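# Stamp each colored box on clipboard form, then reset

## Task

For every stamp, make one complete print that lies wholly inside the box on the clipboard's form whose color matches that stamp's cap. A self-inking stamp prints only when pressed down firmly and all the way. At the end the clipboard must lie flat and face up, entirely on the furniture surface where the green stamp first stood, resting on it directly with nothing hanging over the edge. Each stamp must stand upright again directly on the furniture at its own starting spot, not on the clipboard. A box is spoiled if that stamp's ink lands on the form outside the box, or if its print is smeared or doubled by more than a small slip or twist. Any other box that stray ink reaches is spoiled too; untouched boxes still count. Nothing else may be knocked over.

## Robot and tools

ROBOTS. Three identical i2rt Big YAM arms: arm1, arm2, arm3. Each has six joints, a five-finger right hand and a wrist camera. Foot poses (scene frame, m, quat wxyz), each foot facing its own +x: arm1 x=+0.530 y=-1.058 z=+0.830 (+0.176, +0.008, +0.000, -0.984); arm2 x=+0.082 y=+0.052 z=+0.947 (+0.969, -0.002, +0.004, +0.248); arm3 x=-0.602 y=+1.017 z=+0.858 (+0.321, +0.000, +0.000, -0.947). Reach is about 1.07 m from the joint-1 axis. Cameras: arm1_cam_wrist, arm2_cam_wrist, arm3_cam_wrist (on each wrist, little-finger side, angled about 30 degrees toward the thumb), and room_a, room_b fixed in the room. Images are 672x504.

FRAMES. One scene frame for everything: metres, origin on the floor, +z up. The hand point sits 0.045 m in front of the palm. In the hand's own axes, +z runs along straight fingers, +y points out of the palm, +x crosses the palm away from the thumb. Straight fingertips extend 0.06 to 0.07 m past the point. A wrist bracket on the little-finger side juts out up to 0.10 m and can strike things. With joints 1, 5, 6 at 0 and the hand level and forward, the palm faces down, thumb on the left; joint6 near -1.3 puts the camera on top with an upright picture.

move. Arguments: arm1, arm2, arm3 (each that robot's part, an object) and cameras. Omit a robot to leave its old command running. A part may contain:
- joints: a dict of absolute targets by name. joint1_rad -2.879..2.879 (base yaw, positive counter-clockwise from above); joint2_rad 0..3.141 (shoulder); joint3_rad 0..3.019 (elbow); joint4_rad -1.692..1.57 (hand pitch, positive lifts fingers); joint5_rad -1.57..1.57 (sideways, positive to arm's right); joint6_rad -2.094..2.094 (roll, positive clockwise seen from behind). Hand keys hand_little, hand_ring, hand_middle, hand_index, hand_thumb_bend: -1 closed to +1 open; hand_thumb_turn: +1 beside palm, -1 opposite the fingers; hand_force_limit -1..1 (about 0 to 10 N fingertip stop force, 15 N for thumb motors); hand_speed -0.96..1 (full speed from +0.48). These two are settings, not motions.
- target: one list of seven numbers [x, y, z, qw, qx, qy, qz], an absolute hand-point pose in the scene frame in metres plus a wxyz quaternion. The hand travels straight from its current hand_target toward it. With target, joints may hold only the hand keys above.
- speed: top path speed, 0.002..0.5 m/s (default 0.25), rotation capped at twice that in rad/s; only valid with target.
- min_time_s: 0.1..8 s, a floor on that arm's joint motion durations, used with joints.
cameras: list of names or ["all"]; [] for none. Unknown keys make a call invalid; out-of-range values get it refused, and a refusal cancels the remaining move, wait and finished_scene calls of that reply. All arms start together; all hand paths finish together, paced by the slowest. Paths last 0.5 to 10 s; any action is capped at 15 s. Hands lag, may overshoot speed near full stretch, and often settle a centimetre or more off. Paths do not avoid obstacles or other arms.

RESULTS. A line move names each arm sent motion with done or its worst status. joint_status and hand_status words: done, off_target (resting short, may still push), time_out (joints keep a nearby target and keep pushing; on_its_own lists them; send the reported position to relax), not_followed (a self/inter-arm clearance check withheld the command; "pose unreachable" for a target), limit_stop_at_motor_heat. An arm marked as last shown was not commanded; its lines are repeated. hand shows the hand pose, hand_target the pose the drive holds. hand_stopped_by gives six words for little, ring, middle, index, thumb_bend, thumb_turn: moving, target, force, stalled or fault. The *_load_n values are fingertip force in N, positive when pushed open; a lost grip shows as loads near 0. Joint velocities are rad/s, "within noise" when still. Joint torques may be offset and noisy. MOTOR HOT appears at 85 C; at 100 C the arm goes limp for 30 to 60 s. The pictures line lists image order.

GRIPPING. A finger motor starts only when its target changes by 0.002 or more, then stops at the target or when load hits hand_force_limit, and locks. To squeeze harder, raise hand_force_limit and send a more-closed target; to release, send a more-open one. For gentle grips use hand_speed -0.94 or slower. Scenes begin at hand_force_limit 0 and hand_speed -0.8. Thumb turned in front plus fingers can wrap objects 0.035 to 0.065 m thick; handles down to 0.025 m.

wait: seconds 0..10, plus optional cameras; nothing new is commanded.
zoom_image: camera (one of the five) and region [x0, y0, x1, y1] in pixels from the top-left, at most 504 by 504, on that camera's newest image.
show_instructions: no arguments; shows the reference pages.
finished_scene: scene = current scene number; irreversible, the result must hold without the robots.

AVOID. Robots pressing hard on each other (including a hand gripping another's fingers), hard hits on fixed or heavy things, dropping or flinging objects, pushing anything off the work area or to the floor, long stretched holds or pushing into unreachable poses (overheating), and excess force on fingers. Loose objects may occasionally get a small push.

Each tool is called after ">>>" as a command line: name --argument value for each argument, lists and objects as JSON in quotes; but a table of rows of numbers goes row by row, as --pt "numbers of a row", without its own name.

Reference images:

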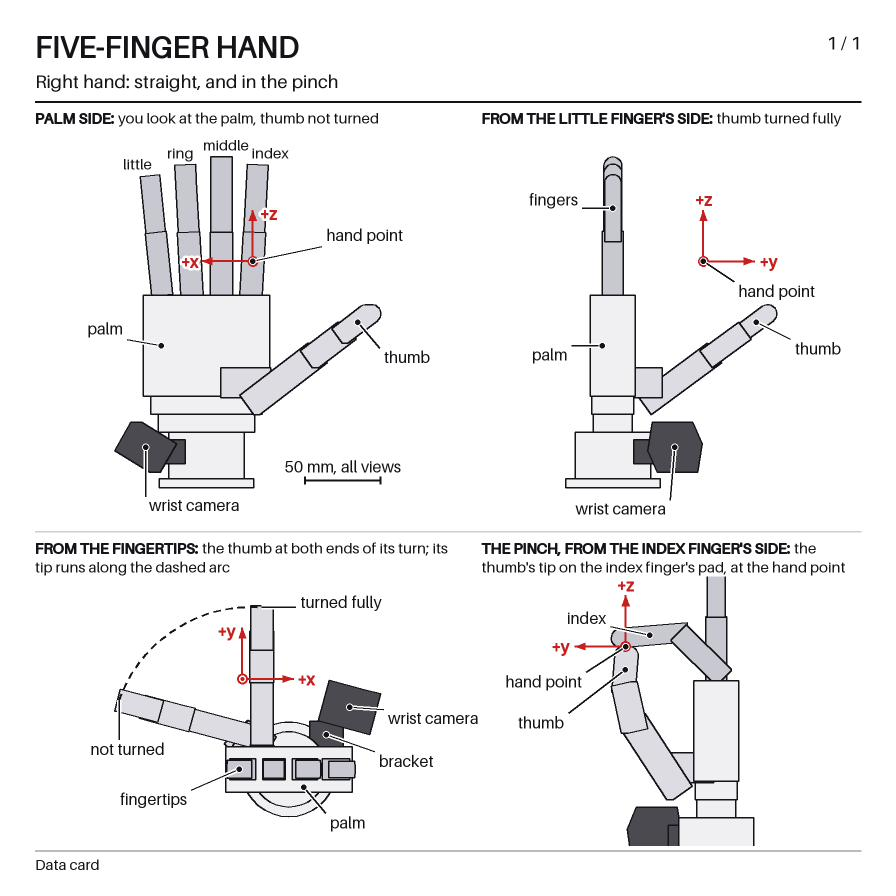

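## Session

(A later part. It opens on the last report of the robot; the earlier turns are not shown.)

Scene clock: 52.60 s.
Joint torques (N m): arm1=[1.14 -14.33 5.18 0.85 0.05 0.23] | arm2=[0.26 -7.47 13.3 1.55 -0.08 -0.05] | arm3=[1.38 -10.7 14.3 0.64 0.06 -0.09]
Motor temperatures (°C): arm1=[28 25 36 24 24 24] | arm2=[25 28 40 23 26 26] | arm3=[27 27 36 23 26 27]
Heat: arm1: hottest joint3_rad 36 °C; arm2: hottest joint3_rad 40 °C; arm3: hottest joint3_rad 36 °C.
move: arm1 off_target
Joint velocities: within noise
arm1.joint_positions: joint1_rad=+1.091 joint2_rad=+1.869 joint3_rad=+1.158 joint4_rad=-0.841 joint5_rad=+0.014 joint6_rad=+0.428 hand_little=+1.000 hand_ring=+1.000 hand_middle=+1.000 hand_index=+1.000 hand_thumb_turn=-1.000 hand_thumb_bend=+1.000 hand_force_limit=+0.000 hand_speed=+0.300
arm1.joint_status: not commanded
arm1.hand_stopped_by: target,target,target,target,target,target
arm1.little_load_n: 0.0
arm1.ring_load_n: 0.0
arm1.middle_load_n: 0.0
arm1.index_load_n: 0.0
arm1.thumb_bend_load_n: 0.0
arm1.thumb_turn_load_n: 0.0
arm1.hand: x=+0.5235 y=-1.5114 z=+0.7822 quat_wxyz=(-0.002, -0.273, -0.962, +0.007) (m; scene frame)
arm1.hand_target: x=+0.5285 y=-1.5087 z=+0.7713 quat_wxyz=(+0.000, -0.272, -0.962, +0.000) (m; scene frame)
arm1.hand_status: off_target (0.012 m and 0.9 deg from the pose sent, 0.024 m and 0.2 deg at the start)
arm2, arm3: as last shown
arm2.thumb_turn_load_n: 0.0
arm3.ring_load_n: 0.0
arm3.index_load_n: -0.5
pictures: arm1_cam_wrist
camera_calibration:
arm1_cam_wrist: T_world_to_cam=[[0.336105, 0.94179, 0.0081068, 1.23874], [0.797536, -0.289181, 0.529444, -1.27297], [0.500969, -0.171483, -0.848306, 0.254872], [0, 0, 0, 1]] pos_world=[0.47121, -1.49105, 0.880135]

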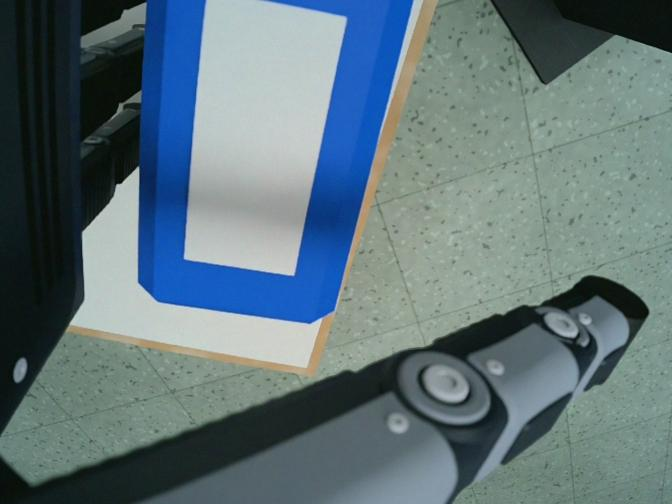

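>>> move --arm1 '{"target": [0.5285, -1.509, 0.758, 0, 0.2723, 0.9622, 0], "speed": 0.08, "joints": {"hand_speed": -0.85, "hand_force_limit": 0.35}}'

>>> move --arm1 '{"joints": {"hand_thumb_bend": -0.35}}' --cameras '["arm1_cam_wrist"]'

Scene clock: 54.30 s.
Joint torques (N m): arm1=[1.14 -14.33 4.9 0.83 0.07 0.24] | arm2=[0.44 -7.18 13.42 1.68 -0.05 -0.06] | arm3=[1.38 -10.7 14.28 0.64 0.06 -0.09]
Motor temperatures (°C): arm1=[28 25 36 24 24 24] | arm2=[25 28 40 23 26 26] | arm3=[27 27 36 23 26 27]
Heat: arm1: hottest joint3_rad 36 °C; arm2: hottest joint3_rad 40 °C; arm3: hottest joint3_rad 36 °C.
move: arm1 off_target
Joint velocities: within noise
arm1.joint_positions: joint1_rad=+1.091 joint2_rad=+1.893 joint3_rad=+1.151 joint4_rad=-0.810 joint5_rad=+0.014 joint6_rad=+0.428 hand_little=+1.000 hand_ring=+1.000 hand_middle=+1.000 hand_index=+1.000 hand_thumb_turn=-1.000 hand_thumb_bend=+1.000 hand_force_limit=+0.350 hand_speed=-0.850
arm1.joint_status: all done
arm1.hand_stopped_by: target,target,target,target,target,target
arm1.little_load_n: 0.0
arm1.ring_load_n: 0.0
arm1.middle_load_n: 0.0
arm1.index_load_n: 0.0
arm1.thumb_bend_load_n: 0.0
arm1.thumb_turn_load_n: 0.0
arm1.hand: x=+0.5237 y=-1.5116 z=+0.7691 quat_wxyz=(-0.002, -0.273, -0.962, +0.007) (m; scene frame)
arm1.hand_target: x=+0.5285 y=-1.5086 z=+0.7582 quat_wxyz=(+0.000, -0.272, -0.962, +0.000) (m; scene frame)
arm1.hand_status: off_target (0.012 m and 0.9 deg from the pose sent, 0.025 m and 0.9 deg at the start)
arm2, arm3: as last shown
arm3.index_load_n: 0.0
arm3.thumb_bend_load_n: -0.5
pictures: none

Scene clock: 59.93 s.
Joint torques (N m): arm1=[0.97 -14.56 4.98 0.79 0.05 0.25] | arm2=[0.15 -7.71 13.39 1.5 -0.09 -0.07] | arm3=[1.38 -10.7 14.28 0.64 0.06 -0.09]
Motor temperatures (°C): arm1=[28 26 36 24 24 24] | arm2=[25 28 41 23 26 26] | arm3=[27 27 37 23 26 27]
Heat: arm1: hottest joint3_rad 36 °C; arm2: hottest joint3_rad 41 °C; arm3: hottest joint3_rad 37 °C.
move: arm1 off_target
Joint velocities: within noise
arm1.joint_positions: joint1_rad=+1.091 joint2_rad=+1.893 joint3_rad=+1.151 joint4_rad=-0.810 joint5_rad=+0.014 joint6_rad=+0.428 hand_little=+1.000 hand_ring=+1.000 hand_middle=+1.000 hand_index=+1.000 hand_thumb_turn=-1.000 hand_thumb_bend=+0.013 hand_force_limit=+0.350 hand_speed=-0.850
arm1.joint_status: hand_thumb_bend off_target (ended at +0.013, target -0.350)
arm1.hand_stopped_by: target,target,target,target,force,target
arm1.little_load_n: 0.0
arm1.ring_load_n: 0.0
arm1.middle_load_n: 0.0
arm1.index_load_n: 0.0
arm1.thumb_bend_load_n: 10.0
arm1.thumb_turn_load_n: 2.0
arm1.hand: x=+0.5237 y=-1.5117 z=+0.7691 quat_wxyz=(-0.002, -0.273, -0.962, +0.007) (m; scene frame)
arm1.hand_target: x=+0.5285 y=-1.5087 z=+0.7581 quat_wxyz=(+0.000, -0.272, -0.962, +0.000) (m; scene frame)
arm1.hand_status: not commanded
arm2.joint_positions: joint1_rad=+1.325 joint2_rad=+1.375 joint3_rad=+1.289 joint4_rad=-0.994 joint5_rad=+0.020 joint6_rad=-1.227 hand_little=+1.000 hand_ring=+1.000 hand_middle=+1.000 hand_index=+1.000 hand_thumb_turn=+1.000 hand_thumb_bend=+1.000 hand_force_limit=+0.000 hand_speed=-0.800
arm2.joint_status: not commanded
arm2.hand_stopped_by: target,target,target,target,target,target
arm2.little_load_n: 0.0
arm2.ring_load_n: 0.0
arm2.middle_load_n: 0.0
arm2.index_load_n: 0.0
arm2.thumb_bend_load_n: 0.0
arm2.thumb_turn_load_n: 0.0
arm2.hand: x=+0.0111 y=+0.5282 z=+1.1680 quat_wxyz=(-0.211, +0.718, +0.653, +0.118) (m; scene frame)
arm2.hand_target: x=+0.0004 y=+0.5477 z=+1.2005 quat_wxyz=(-0.246, +0.703, +0.654, +0.134) (m; scene frame)
arm2.hand_status: not commanded
arm3.joint_positions: joint1_rad=-0.796 joint2_rad=+1.340 joint3_rad=+1.379 joint4_rad=-1.078 joint5_rad=+0.005 joint6_rad=-1.230 hand_little=+1.000 hand_ring=+1.000 hand_middle=+1.000 hand_index=+1.000 hand_thumb_turn=+1.000 hand_thumb_bend=+1.000 hand_force_limit=+0.000 hand_speed=-0.800
arm3.joint_status: not commanded
arm3.hand_stopped_by: target,target,target,target,target,target
arm3.little_load_n: 0.0
arm3.ring_load_n: 0.0
arm3.middle_load_n: 0.5
arm3.index_load_n: 0.0
arm3.thumb_bend_load_n: 0.0
arm3.thumb_turn_load_n: 0.0
arm3.hand: x=-1.0663 y=+1.1321 z=+1.1317 quat_wxyz=(+0.262, -0.232, -0.937, +0.024) (m; scene frame)
arm3.hand_target: x=-1.0792 y=+1.1297 z=+1.1500 quat_wxyz=(+0.279, -0.223, -0.934, +0.024) (m; scene frame)
arm3.hand_status: not commanded
pictures: arm1_cam_wrist
camera_calibration:
arm1_cam_wrist: T_world_to_cam=[[0.336105, 0.94179, 0.0081068, 1.23907], [0.797536, -0.289181, 0.529444, -1.26623], [0.500969, -0.171483, -0.848306, 0.243522], [0, 0, 0, 1]] pos_world=[0.47141, -1.49135, 0.866935]

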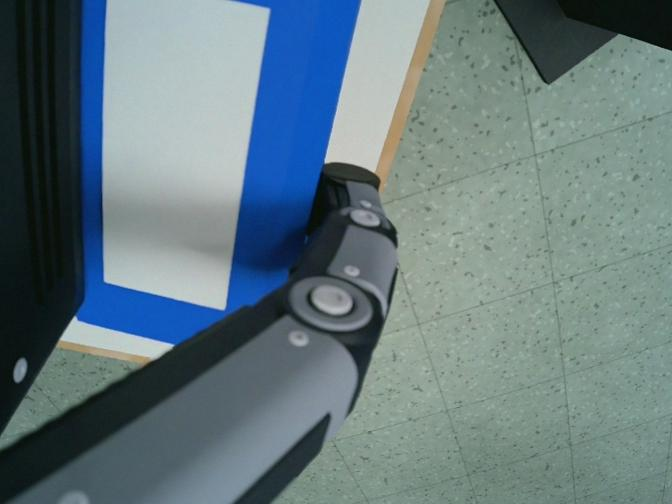

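>>> move --arm1 '{"target": [0.5237, -1.5087, 0.87, 0, 0.2723, 0.9622, 0], "speed": 0.12}'

>>> move --arm1 '{"target": [0.235, -1.342, 0.87, 0, 0.2300, 0.9732, 0], "speed": 0.15}' --cameras '["arm1_cam_wrist", "room_b"]'

Scene clock: 63.43 s.
Joint torques (N m): arm1=[0.44 -18.08 9.44 -0.2 0.03 0.16] | arm2=[-0.03 -8.12 13.31 1.55 -0.07 -0.04] | arm3=[1.38 -10.7 14.28 0.64 0.06 -0.08]
Motor temperatures (°C): arm1=[28 26 36 24 24 24] | arm2=[25 28 42 23 26 26] | arm3=[27 28 37 23 26 27]
Heat: arm1: hottest joint3_rad 36 °C; arm2: hottest joint3_rad 42 °C; arm3: hottest joint3_rad 37 °C.
move: arm1 off_target
Joint velocities: within noise
arm1.joint_positions: joint1_rad=+1.091 joint2_rad=+1.762 joint3_rad=+1.198 joint4_rad=-1.058 joint5_rad=+0.014 joint6_rad=+0.428 hand_little=+1.000 hand_ring=+1.000 hand_middle=+1.000 hand_index=+1.000 hand_thumb_turn=-1.000 hand_thumb_bend=+0.013 hand_force_limit=+0.350 hand_speed=-0.850
arm1.joint_status: not commanded
arm1.hand_stopped_by: target,target,target,target,force,target
arm1.little_load_n: 0.0
arm1.ring_load_n: 0.0
arm1.middle_load_n: 0.0
arm1.index_load_n: 0.0
arm1.thumb_bend_load_n: 10.0
arm1.thumb_turn_load_n: 2.0
arm1.hand: x=+0.5252 y=-1.4887 z=+0.8474 quat_wxyz=(+0.003, -0.273, -0.962, -0.028) (m; scene frame)
arm1.hand_target: x=+0.5239 y=-1.5078 z=+0.8701 quat_wxyz=(+0.000, -0.272, -0.962, +0.000) (m; scene frame)
arm1.hand_status: off_target (0.030 m and 3.2 deg from the pose sent, 0.101 m and 0.9 deg at the start)
arm2, arm3: as last shown
arm2.index_load_n: 0.5
arm3.middle_load_n: 0.0
pictures: none

Scene clock: 66.57 s.
Joint torques (N m): arm1=[-0.26 -13.45 9.78 0.03 -0.13 0.05] | arm2=[0.32 -7.77 13.41 1.57 -0.07 -0.1] | arm3=[1.38 -10.7 14.28 0.64 0.06 -0.09]
Motor temperatures (°C): arm1=[28 26 36 24 24 24] | arm2=[25 28 42 23 26 26] | arm3=[27 28 37 23 26 27]
Heat: arm1: hottest joint3_rad 36 °C; arm2: hottest joint3_rad 42 °C; arm3: hottest joint3_rad 37 °C.
move: arm1 off_target
Joint velocities: within noise
arm1.joint_positions: joint1_rad=+0.407 joint2_rad=+1.679 joint3_rad=+1.151 joint4_rad=-1.048 joint5_rad=+0.013 joint6_rad=-0.342 hand_little=+1.000 hand_ring=+1.000 hand_middle=+1.000 hand_index=+1.000 hand_thumb_turn=-1.000 hand_thumb_bend=+0.013 hand_force_limit=+0.350 hand_speed=-0.850
arm1.joint_status: not commanded
arm1.hand_stopped_by: target,target,target,target,force,target
arm1.little_load_n: 0.0
arm1.ring_load_n: 0.0
arm1.middle_load_n: 0.0
arm1.index_load_n: 0.0
arm1.thumb_bend_load_n: 9.5
arm1.thumb_turn_load_n: 2.0
arm1.hand: x=+0.2497 y=-1.3326 z=+0.8635 quat_wxyz=(-0.004, -0.232, -0.973, -0.009) (m; scene frame)
arm1.hand_target: x=+0.2354 y=-1.3417 z=+0.8702 quat_wxyz=(+0.000, -0.230, -0.973, +0.000) (m; scene frame)
arm1.hand_status: off_target (0.019 m and 1.1 deg from the pose sent, 0.326 m and 6.0 deg at the start)
arm2, arm3: as last shown
arm2.index_load_n: 0.0
arm3.little_load_n: -0.5
pictures: arm1_cam_wrist, room_b
camera_calibration:
arm1_cam_wrist: T_world_to_cam=[[0.254177, 0.966336, 0.0398552, 1.18742], [0.814093, -0.236017, 0.530612, -0.980152], [0.522156, -0.102423, -0.846678, 0.577093], [0, 0, 0, 1]] pos_world=[0.194788, -1.31967, 0.961367]

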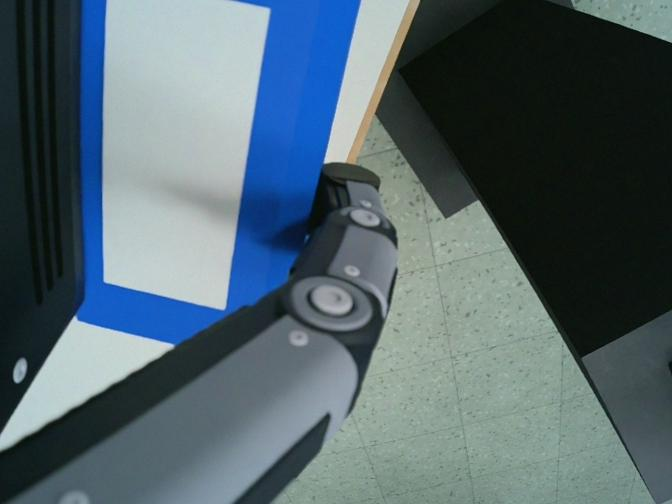

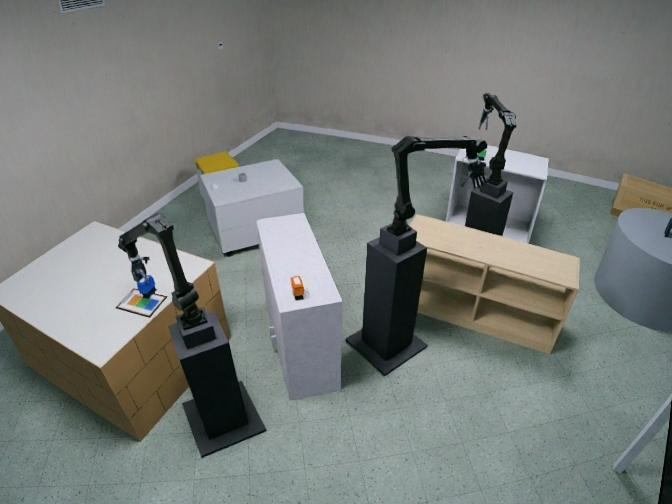

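>>> move --arm1 '{"target": [0.224, -1.355, 0.80, 0, 0.2300, 0.9732, 0], "speed": 0.1}' --cameras '["arm1_cam_wrist", "room_b", "room_a"]'

>>> zoom_image --camera "room_b" --region '[90, 250, 210, 350]'

>>> zoom_image --camera "room_a" --region '[380, 130, 480, 210]'

Scene clock: 69.77 s.
Joint torques (N m): arm1=[-0.26 -15.09 8.06 0.73 -0.14 0.1] | arm2=[-0.09 -7.24 13.24 1.65 -0.07 -0.08] | arm3=[1.38 -10.7 14.3 0.64 0.06 -0.09]
Motor temperatures (°C): arm1=[28 26 36 24 24 24] | arm2=[25 28 43 23 26 26] | arm3=[27 28 37 23 26 27]
Heat: arm1: hottest joint3_rad 36 °C; arm2: hottest joint3_rad 43 °C; arm3: hottest joint3_rad 37 °C.
move: arm1 off_target
Joint velocities: within noise
arm1.joint_positions: joint1_rad=+0.407 joint2_rad=+1.824 joint3_rad=+1.151 joint4_rad=-0.910 joint5_rad=+0.013 joint6_rad=-0.342 hand_little=+1.000 hand_ring=+1.000 hand_middle=+1.000 hand_index=+1.000 hand_thumb_turn=-1.000 hand_thumb_bend=+0.013 hand_force_limit=+0.350 hand_speed=-0.850
arm1.joint_status: not commanded
arm1.hand_stopped_by: target,target,target,target,force,target
arm1.little_load_n: 0.0
arm1.ring_load_n: 0.0
arm1.middle_load_n: 0.0
arm1.index_load_n: 0.0
arm1.thumb_bend_load_n: 9.5
arm1.thumb_turn_load_n: 2.0
arm1.hand: x=+0.2371 y=-1.3454 z=+0.7986 quat_wxyz=(-0.006, -0.232, -0.973, -0.012) (m; scene frame)
arm1.hand_target: x=+0.2243 y=-1.3548 z=+0.8002 quat_wxyz=(+0.000, -0.230, -0.973, +0.000) (m; scene frame)
arm1.hand_status: off_target (0.016 m and 1.5 deg from the pose sent, 0.072 m and 1.1 deg at the start)
arm2, arm3: as last shown
arm3.little_load_n: 0.0
pictures: arm1_cam_wrist, room_a, room_b
camera_calibration:
arm1_cam_wrist: T_world_to_cam=[[0.253543, 0.966213, 0.046359, 1.20041], [0.811204, -0.238485, 0.533922, -0.943795], [0.526938, -0.0977655, -0.844262, 0.530542], [0, 0, 0, 1]] pos_world=[0.181692, -1.33306, 0.89618]

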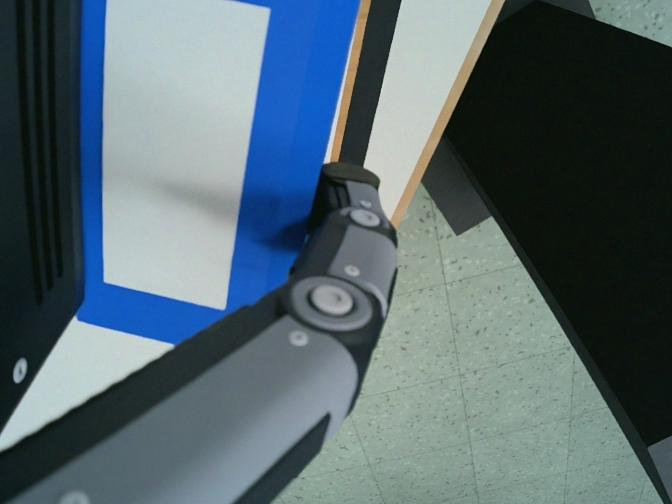

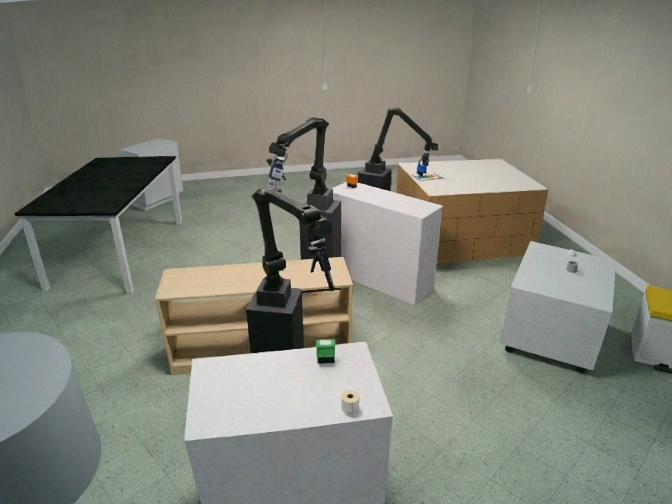

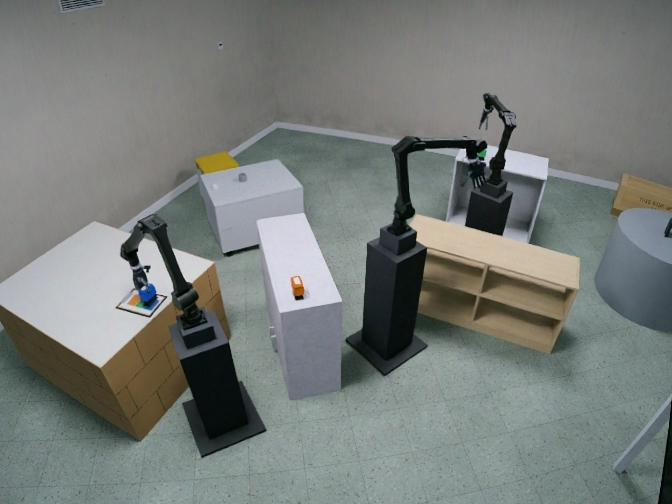

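Scaled by 4.200 from the camera's 672x504 image, which has a finer 960x720 frame.

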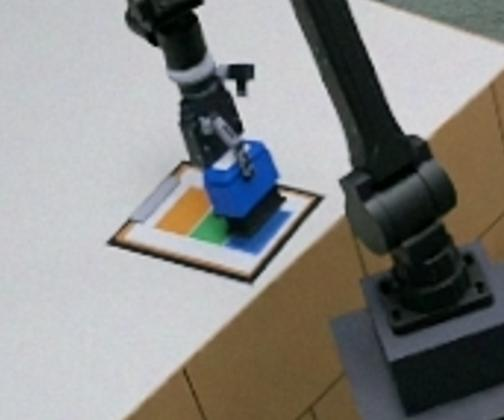

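Scaled by 5.040 from the camera's 672x504 image, which has a finer 960x720 frame.

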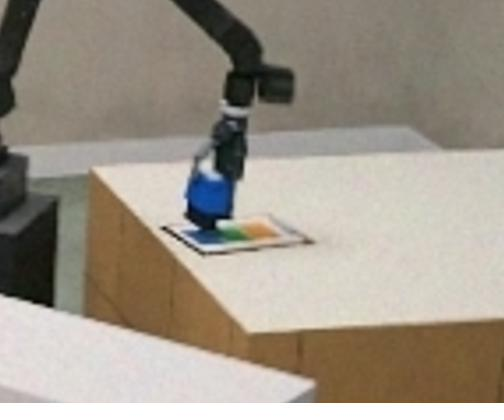

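>>> move --arm1 '{"target": [0.222, -1.350, 0.782, 0, 0.2300, 0.9732, 0], "speed": 0.08}' --cameras '["arm1_cam_wrist", "room_b", "room_a"]'

>>> zoom_image --camera "room_b" --region '[110, 270, 180, 330]'

>>> zoom_image --camera "room_a" --region '[400, 150, 460, 190]'

Scene clock: 74.60 s.
Joint torques (N m): arm1=[-0.91 -14.74 6.46 0.75 -0.14 0.05] | arm2=[0.38 -7.77 13.48 1.5 -0.07 -0.07] | arm3=[1.38 -10.7 14.28 0.65 0.06 -0.09]
Motor temperatures (°C): arm1=[28 26 36 24 24 24] | arm2=[25 28 43 23 26 26] | arm3=[27 28 38 23 26 27]
Heat: arm1: hottest joint3_rad 36 °C; arm2: hottest joint3_rad 43 °C; arm3: hottest joint3_rad 38 °C.
move: arm1 done
Joint velocities: within noise
arm1.joint_positions: joint1_rad=+0.406 joint2_rad=+1.848 joint3_rad=+1.151 joint4_rad=-0.865 joint5_rad=+0.013 joint6_rad=-0.350 hand_little=+1.000 hand_ring=+1.000 hand_middle=+1.000 hand_index=+1.000 hand_thumb_turn=-1.000 hand_thumb_bend=+0.013 hand_force_limit=+0.350 hand_speed=-0.850
arm1.joint_status: not commanded
arm1.hand_stopped_by: target,target,target,target,force,target
arm1.little_load_n: 0.0
arm1.ring_load_n: 0.0
arm1.middle_load_n: 0.0
arm1.index_load_n: 0.0
arm1.thumb_bend_load_n: 9.5
arm1.thumb_turn_load_n: 2.5
arm1.hand: x=+0.2306 y=-1.3502 z=+0.7860 quat_wxyz=(+0.000, -0.229, -0.973, -0.003) (m; scene frame)
arm1.hand_target: x=+0.2221 y=-1.3498 z=+0.7821 quat_wxyz=(+0.000, -0.230, -0.973, +0.000) (m; scene frame)
arm1.hand_status: done (0.010 m and 0.4 deg from the pose sent, 0.023 m and 1.5 deg at the start)
arm2, arm3: as last shown
arm3.ring_load_n: -0.5
arm3.middle_load_n: -0.5
pictures: arm1_cam_wrist, room_a, room_b
camera_calibration:
arm1_cam_wrist: T_world_to_cam=[[0.248369, 0.968246, 0.0285063, 1.22523], [0.820636, -0.225958, 0.52488, -0.911164], [0.514654, -0.10697, -0.850699, 0.518303], [0, 0, 0, 1]] pos_world=[0.176679, -1.33676, 0.884245]

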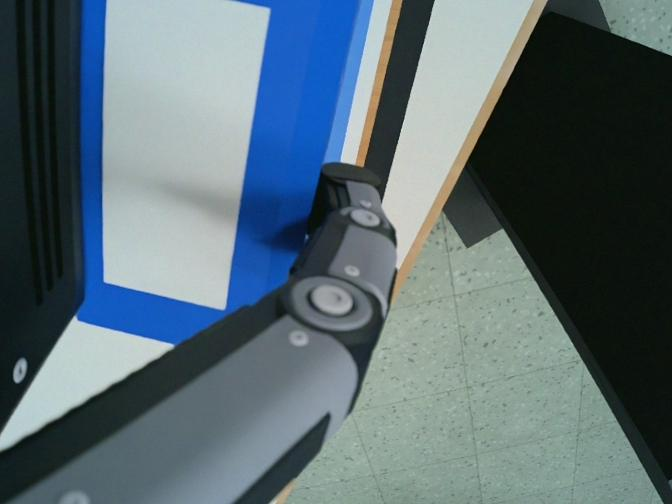

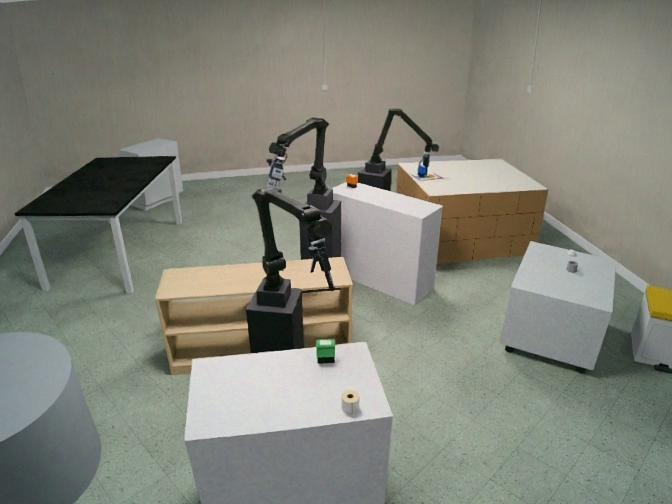

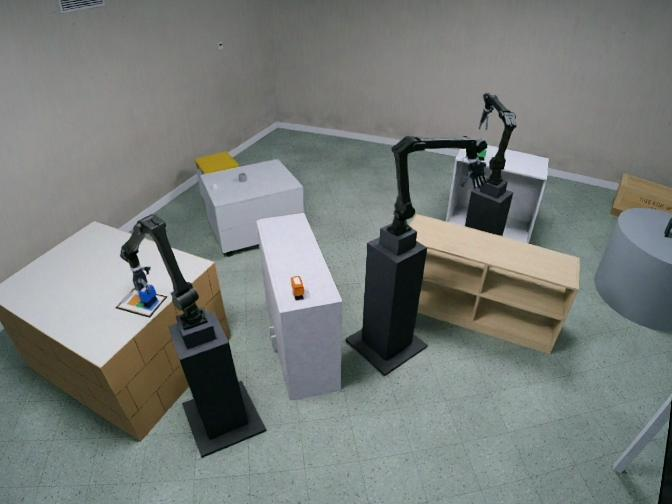

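Scaled by 7.200 from the camera's 672x504 image, which has a finer 960x720 frame.

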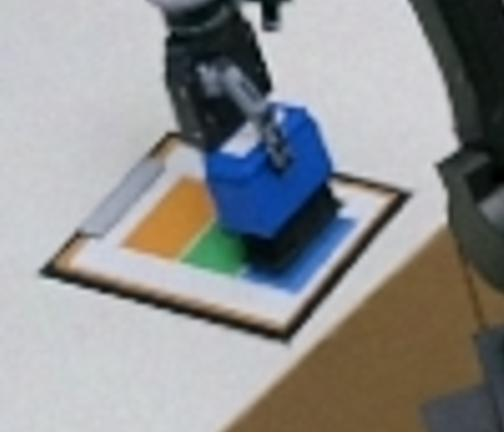

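Scaled by 8.400 from the camera's 672x504 image, which has a finer 960x720 frame.

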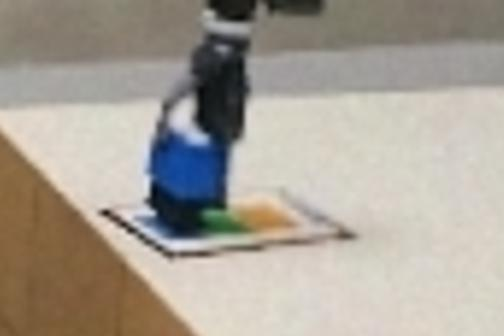

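>>> move --arm1 '{"target": [0.2232, -1.343, 0.770, 0, 0.2300, 0.9732, 0], "speed": 0.06}' --cameras '["arm1_cam_wrist", "room_b"]'

>>> zoom_image --camera "room_b" --region '[110, 270, 180, 330]'

Scene clock: 80.93 s.
Joint torques (N m): arm1=[-0.85 -15.03 5.2 0.76 -0.15 0.05] | arm2=[-0.09 -7.71 13.37 1.59 -0.09 -0.02] | arm3=[1.38 -10.75 14.3 0.64 0.06 -0.09]
Motor temperatures (°C): arm1=[28 26 36 24 24 24] | arm2=[25 28 44 23 26 26] | arm3=[27 28 38 23 26 27]
Heat: arm1: hottest joint3_rad 36 °C; arm2: hottest joint3_rad 44 °C; arm3: hottest joint3_rad 38 °C.
move: arm1 done
Joint velocities: within noise
arm1.joint_positions: joint1_rad=+0.396 joint2_rad=+1.858 joint3_rad=+1.140 joint4_rad=-0.830 joint5_rad=+0.012 joint6_rad=-0.359 hand_little=+1.000 hand_ring=+1.000 hand_middle=+1.000 hand_index=+1.000 hand_thumb_turn=-1.000 hand_thumb_bend=+0.013 hand_force_limit=+0.350 hand_speed=-0.850
arm1.joint_status: not commanded
arm1.hand_stopped_by: target,target,target,target,force,target
arm1.little_load_n: 0.0
arm1.ring_load_n: 0.0
arm1.middle_load_n: 0.0
arm1.index_load_n: 0.0
arm1.thumb_bend_load_n: 10.0
arm1.thumb_turn_load_n: 2.0
arm1.hand: x=+0.2263 y=-1.3481 z=+0.7773 quat_wxyz=(+0.003, -0.229, -0.973, +0.003) (m; scene frame)
arm1.hand_target: x=+0.2233 y=-1.3430 z=+0.7702 quat_wxyz=(+0.000, -0.230, -0.973, +0.000) (m; scene frame)
arm1.hand_status: done (0.009 m and 0.5 deg from the pose sent, 0.019 m and 0.4 deg at the start)
arm2, arm3: as last shown
arm3.ring_load_n: 0.0
arm3.middle_load_n: 0.0
pictures: arm1_cam_wrist, room_b
camera_calibration:
arm1_cam_wrist: T_world_to_cam=[[0.249018, 0.968357, 0.0165744, 1.2338], [0.825776, -0.221233, 0.518797, -0.892561], [0.506047, -0.115503, -0.854737, 0.506955], [0, 0, 0, 1]] pos_world=[0.173273, -1.33367, 0.875921]

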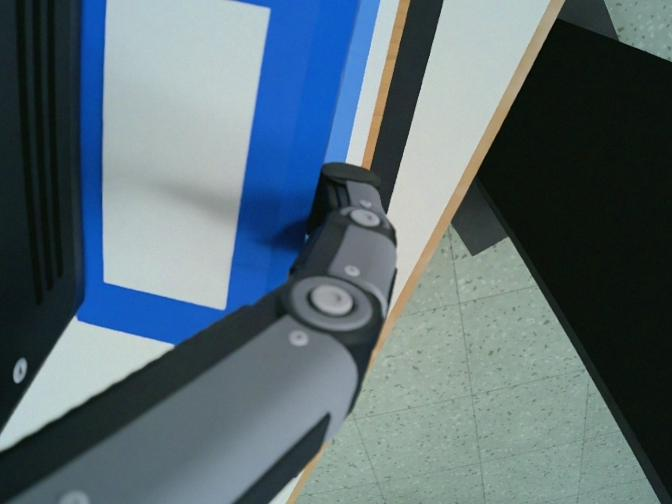

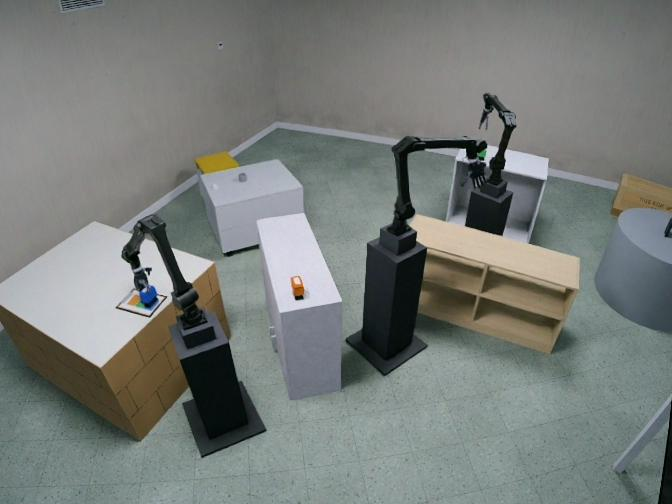

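Scaled by 7.200 from the camera's 672x504 image, which has a finer 960x720 frame.

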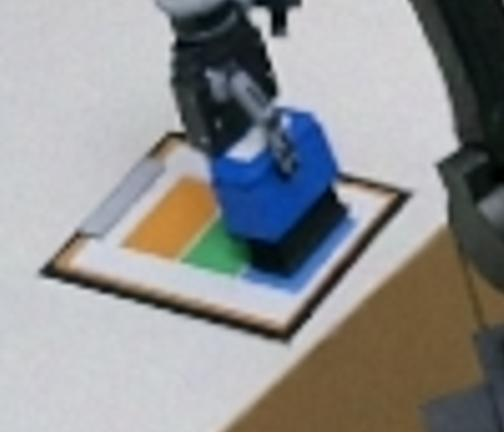

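>>> move --arm1 '{"target": [0.2275, -1.337, 0.766, 0, 0.2300, 0.9732, 0], "speed": 0.06}' --cameras '["arm1_cam_wrist", "room_b"]'

>>> zoom_image --camera "room_b" --region '[110, 270, 180, 330]'

Scene clock: 83.20 s.
Joint torques (N m): arm1=[-1.26 -15.38 4.62 0.92 -0.08 0.06] | arm2=[-0.32 -7.77 13.3 1.66 -0.1 -0.03] | arm3=[1.38 -10.7 14.28 0.64 0.06 -0.09]
Motor temperatures (°C): arm1=[28 26 36 24 24 24] | arm2=[25 28 44 23 26 26] | arm3=[27 28 38 23 26 27]
Heat: arm1: hottest joint3_rad 36 °C; arm2: hottest joint3_rad 44 °C; arm3: hottest joint3_rad 38 °C.
move: arm1 done
Joint velocities: within noise
arm1.joint_positions: joint1_rad=+0.395 joint2_rad=+1.858 joint3_rad=+1.121 joint4_rad=-0.816 joint5_rad=+0.011 joint6_rad=-0.361 hand_little=+1.000 hand_ring=+1.000 hand_middle=+1.000 hand_index=+1.000 hand_thumb_turn=-1.000 hand_thumb_bend=+0.013 hand_force_limit=+0.350 hand_speed=-0.850
arm1.joint_status: not commanded
arm1.hand_stopped_by: target,target,target,target,force,target
arm1.little_load_n: 0.0
arm1.ring_load_n: 0.0
arm1.middle_load_n: 0.0
arm1.index_load_n: 0.0
arm1.thumb_bend_load_n: 9.5
arm1.thumb_turn_load_n: 1.5
arm1.hand: x=+0.2303 y=-1.3437 z=+0.7724 quat_wxyz=(+0.002, -0.229, -0.973, +0.001) (m; scene frame)
arm1.hand_target: x=+0.2278 y=-1.3369 z=+0.7661 quat_wxyz=(+0.000, -0.230, -0.973, +0.000) (m; scene frame)
arm1.hand_status: done (0.010 m and 0.3 deg from the pose sent, 0.016 m and 0.5 deg at the start)
arm2, arm3: as last shown
pictures: arm1_cam_wrist, room_b
camera_calibration:
arm1_cam_wrist: T_world_to_cam=[[0.247867, 0.968601, 0.019346, 1.22701], [0.823877, -0.221254, 0.521799, -0.894301], [0.509695, -0.113398, -0.852849, 0.501639], [0, 0, 0, 1]] pos_world=[0.176975, -1.32947, 0.87073]

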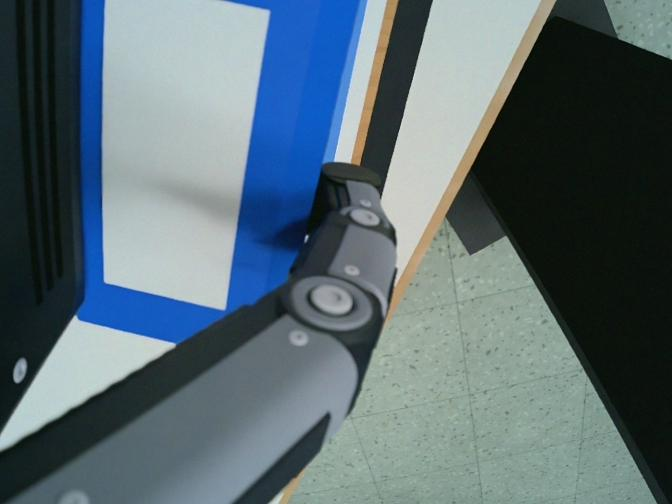

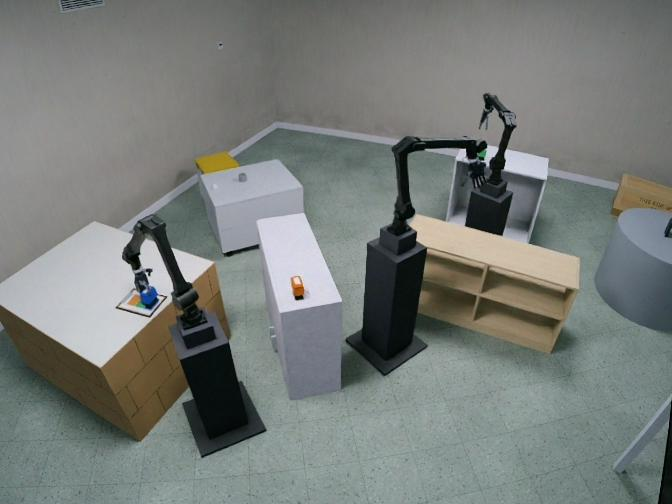

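Scaled by 7.200 from the camera's 672x504 image, which has a finer 960x720 frame.

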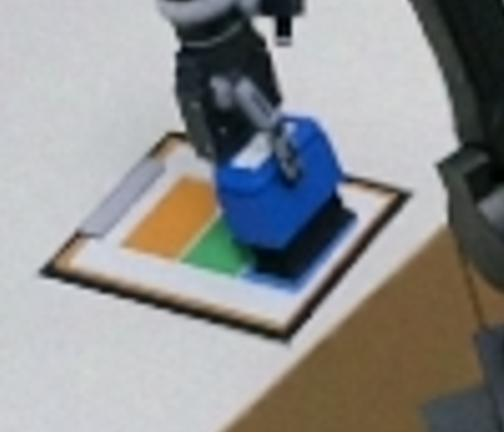

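>>> move --arm1 '{"target": [0.2285, -1.335, 0.757, 0, 0.2300, 0.9732, 0], "speed": 0.05}' --cameras '["room_b"]'

>>> zoom_image --camera "room_b" --region '[110, 270, 180, 330]'

Scene clock: 85.13 s.
Joint torques (N m): arm1=[-1.14 -14.15 4.51 1.55 -0.04 0.09] | arm2=[0.09 -7.41 13.42 1.52 -0.08 -0.05] | arm3=[1.38 -10.7 14.28 0.64 0.06 -0.09]
Motor temperatures (°C): arm1=[28 26 35 24 24 24] | arm2=[25 28 44 23 26 26] | arm3=[27 28 38 23 26 27]
Heat: arm1: hottest joint3_rad 35 °C; arm2: hottest joint3_rad 44 °C; arm3: hottest joint3_rad 38 °C.
move: arm1 off_target
Joint velocities: within noise
arm1.joint_positions: joint1_rad=+0.393 joint2_rad=+1.858 joint3_rad=+1.111 joint4_rad=-0.807 joint5_rad=+0.010 joint6_rad=-0.363 hand_little=+1.000 hand_ring=+1.000 hand_middle=+1.000 hand_index=+1.000 hand_thumb_turn=-1.000 hand_thumb_bend=+0.013 hand_force_limit=+0.350 hand_speed=-0.850
arm1.joint_status: not commanded
arm1.hand_stopped_by: target,target,target,target,force,target
arm1.little_load_n: 0.0
arm1.ring_load_n: 0.0
arm1.middle_load_n: 0.0
arm1.index_load_n: 0.0
arm1.thumb_bend_load_n: 8.0
arm1.thumb_turn_load_n: 1.0
arm1.hand: x=+0.2321 y=-1.3412 z=+0.7696 quat_wxyz=(+0.001, -0.229, -0.973, +0.001) (m; scene frame)
arm1.hand_target: x=+0.2289 y=-1.3348 z=+0.7574 quat_wxyz=(+0.000, -0.230, -0.973, +0.000) (m; scene frame)
arm1.hand_status: off_target (0.014 m and 0.2 deg from the pose sent, 0.018 m and 0.3 deg at the start)
arm2, arm3: as last shown
pictures: room_b

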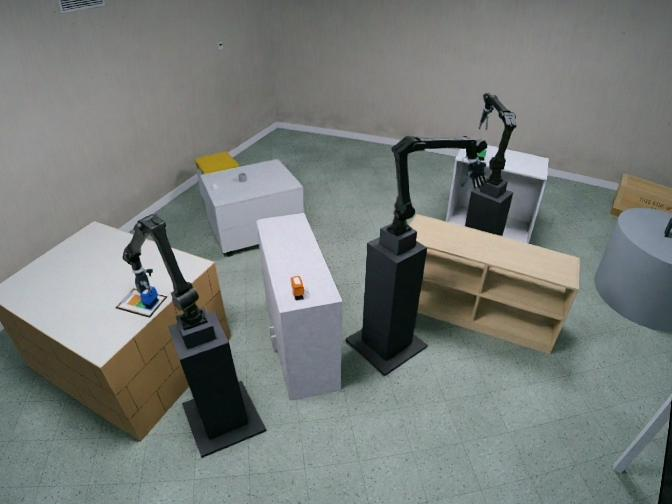

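Scaled by 7.200 from the camera's 672x504 image, which has a finer 960x720 frame.

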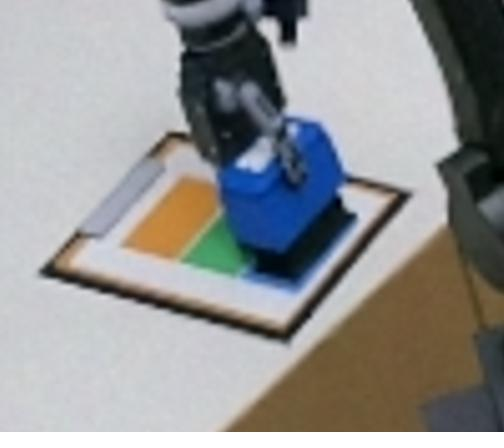

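>>> move --arm1 '{"joints": {"hand_thumb_bend": 1, "hand_speed": -0.6}}'

>>> move --arm1 '{"target": [0.2315, -1.338, 0.90, 0, 0.2300, 0.9732, 0], "speed": 0.1}' --cameras '["arm1_cam_wrist", "room_b"]'

>>> zoom_image --camera "room_b" --region '[110, 270, 180, 330]'

Scene clock: 88.00 s.
Joint torques (N m): arm1=[-1.2 -14.04 4.41 0.92 -0.06 0.07] | arm2=[0.5 -7.71 13.37 1.74 -0.06 -0.06] | arm3=[1.38 -10.7 14.28 0.65 0.06 -0.08]
Motor temperatures (°C): arm1=[28 26 35 24 24 24] | arm2=[25 28 45 23 26 26] | arm3=[27 28 38 23 26 27]
Heat: arm1: hottest joint3_rad 35 °C; arm2: hottest joint3_rad 45 °C; arm3: hottest joint3_rad 38 °C.
move: arm1 done
Joint velocities: within noise
arm1.joint_positions: joint1_rad=+0.393 joint2_rad=+1.858 joint3_rad=+1.111 joint4_rad=-0.791 joint5_rad=+0.011 joint6_rad=-0.363 hand_little=+1.000 hand_ring=+1.000 hand_middle=+1.000 hand_index=+1.000 hand_thumb_turn=-1.000 hand_thumb_bend=+1.000 hand_force_limit=+0.350 hand_speed=-0.600
arm1.joint_status: all done
arm1.hand_stopped_by: target,target,target,target,target,target
arm1.little_load_n: 0.0
arm1.ring_load_n: 0.0
arm1.middle_load_n: 0.0
arm1.index_load_n: 0.0
arm1.thumb_bend_load_n: 0.0
arm1.thumb_turn_load_n: 0.0
arm1.hand: x=+0.2288 y=-1.3438 z=+0.7685 quat_wxyz=(+0.006, -0.229, -0.973, +0.007) (m; scene frame)
arm1.hand_target: x=+0.2289 y=-1.3349 z=+0.7574 quat_wxyz=(+0.000, -0.230, -0.973, +0.000) (m; scene frame)
arm1.hand_status: not commanded
arm2.joint_positions: joint1_rad=+1.325 joint2_rad=+1.375 joint3_rad=+1.289 joint4_rad=-0.994 joint5_rad=+0.020 joint6_rad=-1.227 hand_little=+1.000 hand_ring=+1.000 hand_middle=+1.000 hand_index=+1.000 hand_thumb_turn=+1.000 hand_thumb_bend=+1.000 hand_force_limit=+0.000 hand_speed=-0.800
arm2.joint_status: not commanded
arm2.hand_stopped_by: target,target,target,target,target,target
arm2.little_load_n: 0.0
arm2.ring_load_n: -0.5
arm2.middle_load_n: 0.0
arm2.index_load_n: 0.0
arm2.thumb_bend_load_n: 0.0
arm2.thumb_turn_load_n: 0.0
arm2.hand: x=+0.0111 y=+0.5282 z=+1.1680 quat_wxyz=(-0.211, +0.718, +0.653, +0.118) (m; scene frame)
arm2.hand_target: x=+0.0004 y=+0.5477 z=+1.2005 quat_wxyz=(-0.246, +0.703, +0.654, +0.134) (m; scene frame)
arm2.hand_status: not commanded
arm3.joint_positions: joint1_rad=-0.796 joint2_rad=+1.340 joint3_rad=+1.379 joint4_rad=-1.078 joint5_rad=+0.005 joint6_rad=-1.230 hand_little=+1.000 hand_ring=+1.000 hand_middle=+1.000 hand_index=+1.000 hand_thumb_turn=+1.000 hand_thumb_bend=+1.000 hand_force_limit=+0.000 hand_speed=-0.800
arm3.joint_status: not commanded
arm3.hand_stopped_by: target,target,target,target,target,target
arm3.little_load_n: 0.0
arm3.ring_load_n: 0.0
arm3.middle_load_n: 0.0
arm3.index_load_n: 0.0
arm3.thumb_bend_load_n: 0.0
arm3.thumb_turn_load_n: 0.0
arm3.hand: x=-1.0663 y=+1.1321 z=+1.1317 quat_wxyz=(+0.262, -0.232, -0.937, +0.024) (m; scene frame)
arm3.hand_target: x=-1.0792 y=+1.1297 z=+1.1500 quat_wxyz=(+0.279, -0.223, -0.934, +0.024) (m; scene frame)
arm3.hand_status: not commanded
pictures: none

Scene clock: 90.17 s.
Joint torques (N m): arm1=[-0.03 -16.15 9.59 0.05 -0.06 0.16] | arm2=[0.03 -7.47 13.38 1.61 -0.07 -0.09] | arm3=[1.38 -10.7 14.28 0.64 0.06 -0.09]
Motor temperatures (°C): arm1=[28 26 36 24 24 24] | arm2=[25 28 45 23 26 26] | arm3=[27 28 39 23 26 27]
Heat: arm1: hottest joint3_rad 36 °C; arm2: hottest joint3_rad 45 °C; arm3: hottest joint3_rad 39 °C.
move: arm1 off_target
Joint velocities: within noise
arm1.joint_positions: joint1_rad=+0.391 joint2_rad=+1.675 joint3_rad=+1.195 joint4_rad=-1.124 joint5_rad=+0.011 joint6_rad=-0.364 hand_little=+1.000 hand_ring=+1.000 hand_middle=+1.000 hand_index=+1.000 hand_thumb_turn=-1.000 hand_thumb_bend=+1.000 hand_force_limit=+0.350 hand_speed=-0.600
arm1.joint_status: not commanded
arm1.hand_stopped_by: target,target,target,target,target,target
arm1.little_load_n: 0.0
arm1.ring_load_n: 0.0
arm1.middle_load_n: 0.0
arm1.index_load_n: 0.0
arm1.thumb_bend_load_n: 0.0
arm1.thumb_turn_load_n: 0.0
arm1.hand: x=+0.2445 y=-1.3271 z=+0.8821 quat_wxyz=(-0.013, -0.229, -0.973, -0.020) (m; scene frame)
arm1.hand_target: x=+0.2320 y=-1.3375 z=+0.9001 quat_wxyz=(+0.000, -0.230, -0.973, +0.000) (m; scene frame)
arm1.hand_status: off_target (0.025 m and 2.7 deg from the pose sent, 0.132 m and 1.1 deg at the start)
arm2, arm3: as last shown
arm2.ring_load_n: 0.0
pictures: arm1_cam_wrist, room_b
camera_calibration:
arm1_cam_wrist: T_world_to_cam=[[0.246858, 0.967012, 0.0628421, 1.16505], [0.803377, -0.240486, 0.54475, -1.0003], [0.541892, -0.0839898, -0.836241, 0.606426], [0, 0, 0, 1]] pos_world=[0.187399, -1.31625, 0.978818]

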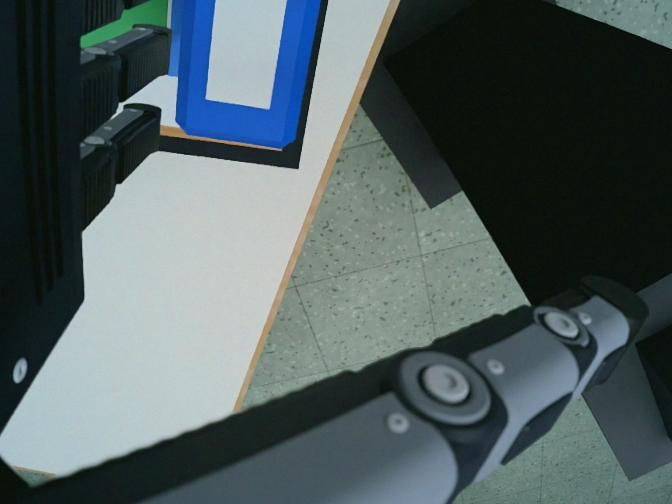

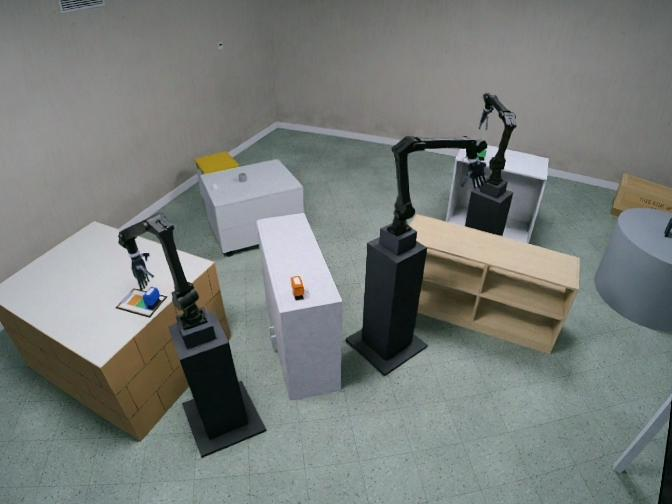

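Scaled by 7.200 from the camera's 672x504 image, which has a finer 960x720 frame.

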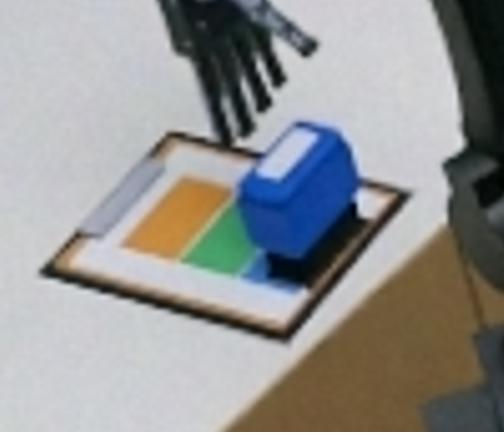

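>>> move --arm1 '{"target": [0.2225, -1.3345, 0.80, 0, 0.2250, 0.9744, 0], "speed": 0.1}' --cameras '["arm1_cam_wrist"]'

Scene clock: 96.67 s.
Joint torques (N m): arm1=[-1.38 -13.8 5.45 0.81 -0.07 0.04] | arm2=[0.26 -7.65 13.45 1.63 -0.08 -0.06] | arm3=[1.38 -10.7 14.3 0.64 0.06 -0.09]
Motor temperatures (°C): arm1=[28 26 36 24 24 24] | arm2=[25 28 45 23 26 26] | arm3=[27 28 39 23 26 27]
Heat: arm1: hottest joint3_rad 36 °C; arm2: hottest joint3_rad 45 °C; arm3: hottest joint3_rad 39 °C.
move: arm1 off_target
Joint velocities: within noise
arm1.joint_positions: joint1_rad=+0.384 joint2_rad=+1.790 joint3_rad=+1.144 joint4_rad=-0.899 joint5_rad=+0.011 joint6_rad=-0.381 hand_little=+1.000 hand_ring=+1.000 hand_middle=+1.000 hand_index=+1.000 hand_thumb_turn=-1.000 hand_thumb_bend=+1.000 hand_force_limit=+0.350 hand_speed=-0.600
arm1.joint_status: not commanded
arm1.hand_stopped_by: target,target,target,target,target,target
arm1.little_load_n: 0.0
arm1.ring_load_n: 0.5
arm1.middle_load_n: 0.0
arm1.index_load_n: 0.0
arm1.thumb_bend_load_n: 0.0
arm1.thumb_turn_load_n: 0.0
arm1.hand: x=+0.2254 y=-1.3401 z=+0.8097 quat_wxyz=(+0.004, -0.224, -0.975, +0.005) (m; scene frame)
arm1.hand_target: x=+0.2227 y=-1.3345 z=+0.8002 quat_wxyz=(+0.000, -0.225, -0.974, +0.000) (m; scene frame)
arm1.hand_status: off_target (0.012 m and 0.7 deg from the pose sent, 0.085 m and 2.8 deg at the start)
arm2, arm3: as last shown
arm3.middle_load_n: 0.5
pictures: arm1_cam_wrist
camera_calibration:
arm1_cam_wrist: T_world_to_cam=[[0.23878, 0.970996, 0.0122519, 1.23506], [0.82933, -0.210474, 0.517602, -0.892318], [0.505168, -0.113432, -0.855534, 0.539525], [0, 0, 0, 1]] pos_world=[0.172567, -1.32585, 0.908315]

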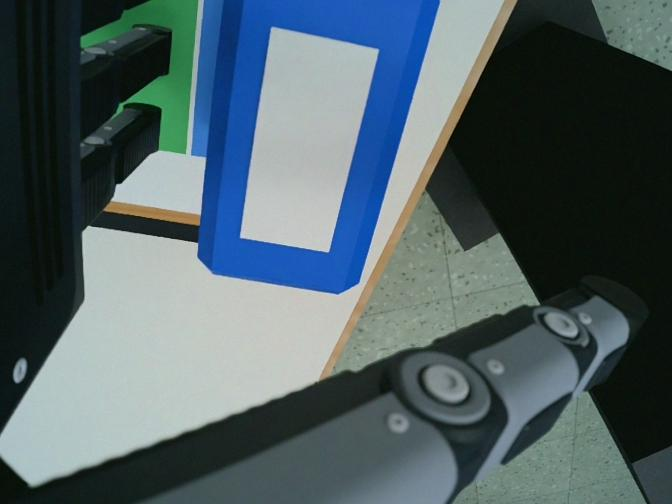

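>>> move --arm1 '{"target": [0.2322, -1.3245, 0.765, 0, 0.2250, 0.9744, 0], "speed": 0.08}' --cameras '["arm1_cam_wrist"]'

Scene clock: 98.83 s.
Joint torques (N m): arm1=[-1.26 -13.68 4.89 0.81 -0.09 0.06] | arm2=[0.32 -8 13.44 1.58 -0.09 -0.08] | arm3=[1.38 -10.7 14.28 0.64 0.06 -0.09]
Motor temperatures (°C): arm1=[28 26 36 24 24 24] | arm2=[25 28 45 23 26 26] | arm3=[27 28 39 23 26 27]
Heat: arm1: hottest joint3_rad 36 °C; arm2: hottest joint3_rad 45 °C; arm3: hottest joint3_rad 39 °C.
move: arm1 off_target
Joint velocities: within noise
arm1.joint_positions: joint1_rad=+0.382 joint2_rad=+1.825 joint3_rad=+1.077 joint4_rad=-0.796 joint5_rad=+0.011 joint6_rad=-0.384 hand_little=+1.000 hand_ring=+1.000 hand_middle=+1.000 hand_index=+1.000 hand_thumb_turn=-1.000 hand_thumb_bend=+1.000 hand_force_limit=+0.350 hand_speed=-0.600
arm1.joint_status: not commanded
arm1.hand_stopped_by: target,target,target,target,target,target
arm1.little_load_n: 0.0
arm1.ring_load_n: 0.0
arm1.middle_load_n: 0.0
arm1.index_load_n: -0.5
arm1.thumb_bend_load_n: 0.0
arm1.thumb_turn_load_n: 0.0
arm1.hand: x=+0.2344 y=-1.3306 z=+0.7744 quat_wxyz=(+0.004, -0.224, -0.975, +0.005) (m; scene frame)
arm1.hand_target: x=+0.2324 y=-1.3244 z=+0.7653 quat_wxyz=(+0.000, -0.225, -0.974, +0.000) (m; scene frame)
arm1.hand_status: off_target (0.011 m and 0.7 deg from the pose sent, 0.048 m and 0.7 deg at the start)
arm2, arm3: as last shown
arm3.middle_load_n: 0.0
pictures: arm1_cam_wrist
camera_calibration:
arm1_cam_wrist: T_world_to_cam=[[0.238374, 0.971095, 0.0123448, 1.22434], [0.829437, -0.21018, 0.517551, -0.87912], [0.505186, -0.113131, -0.855563, 0.506263], [0, 0, 0, 1]] pos_world=[0.181566, -1.31645, 0.873015]

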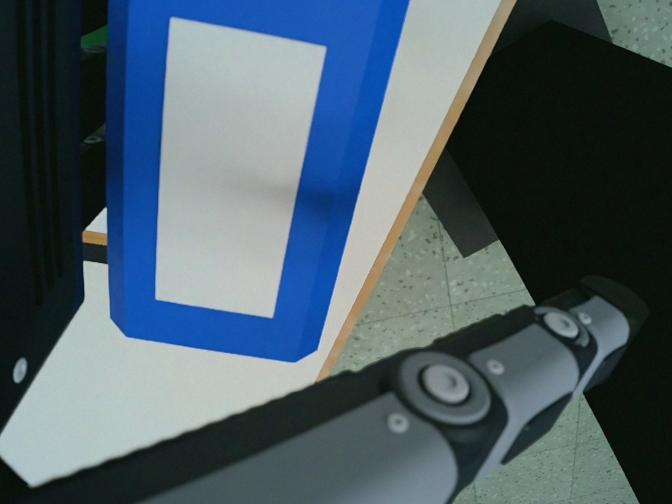

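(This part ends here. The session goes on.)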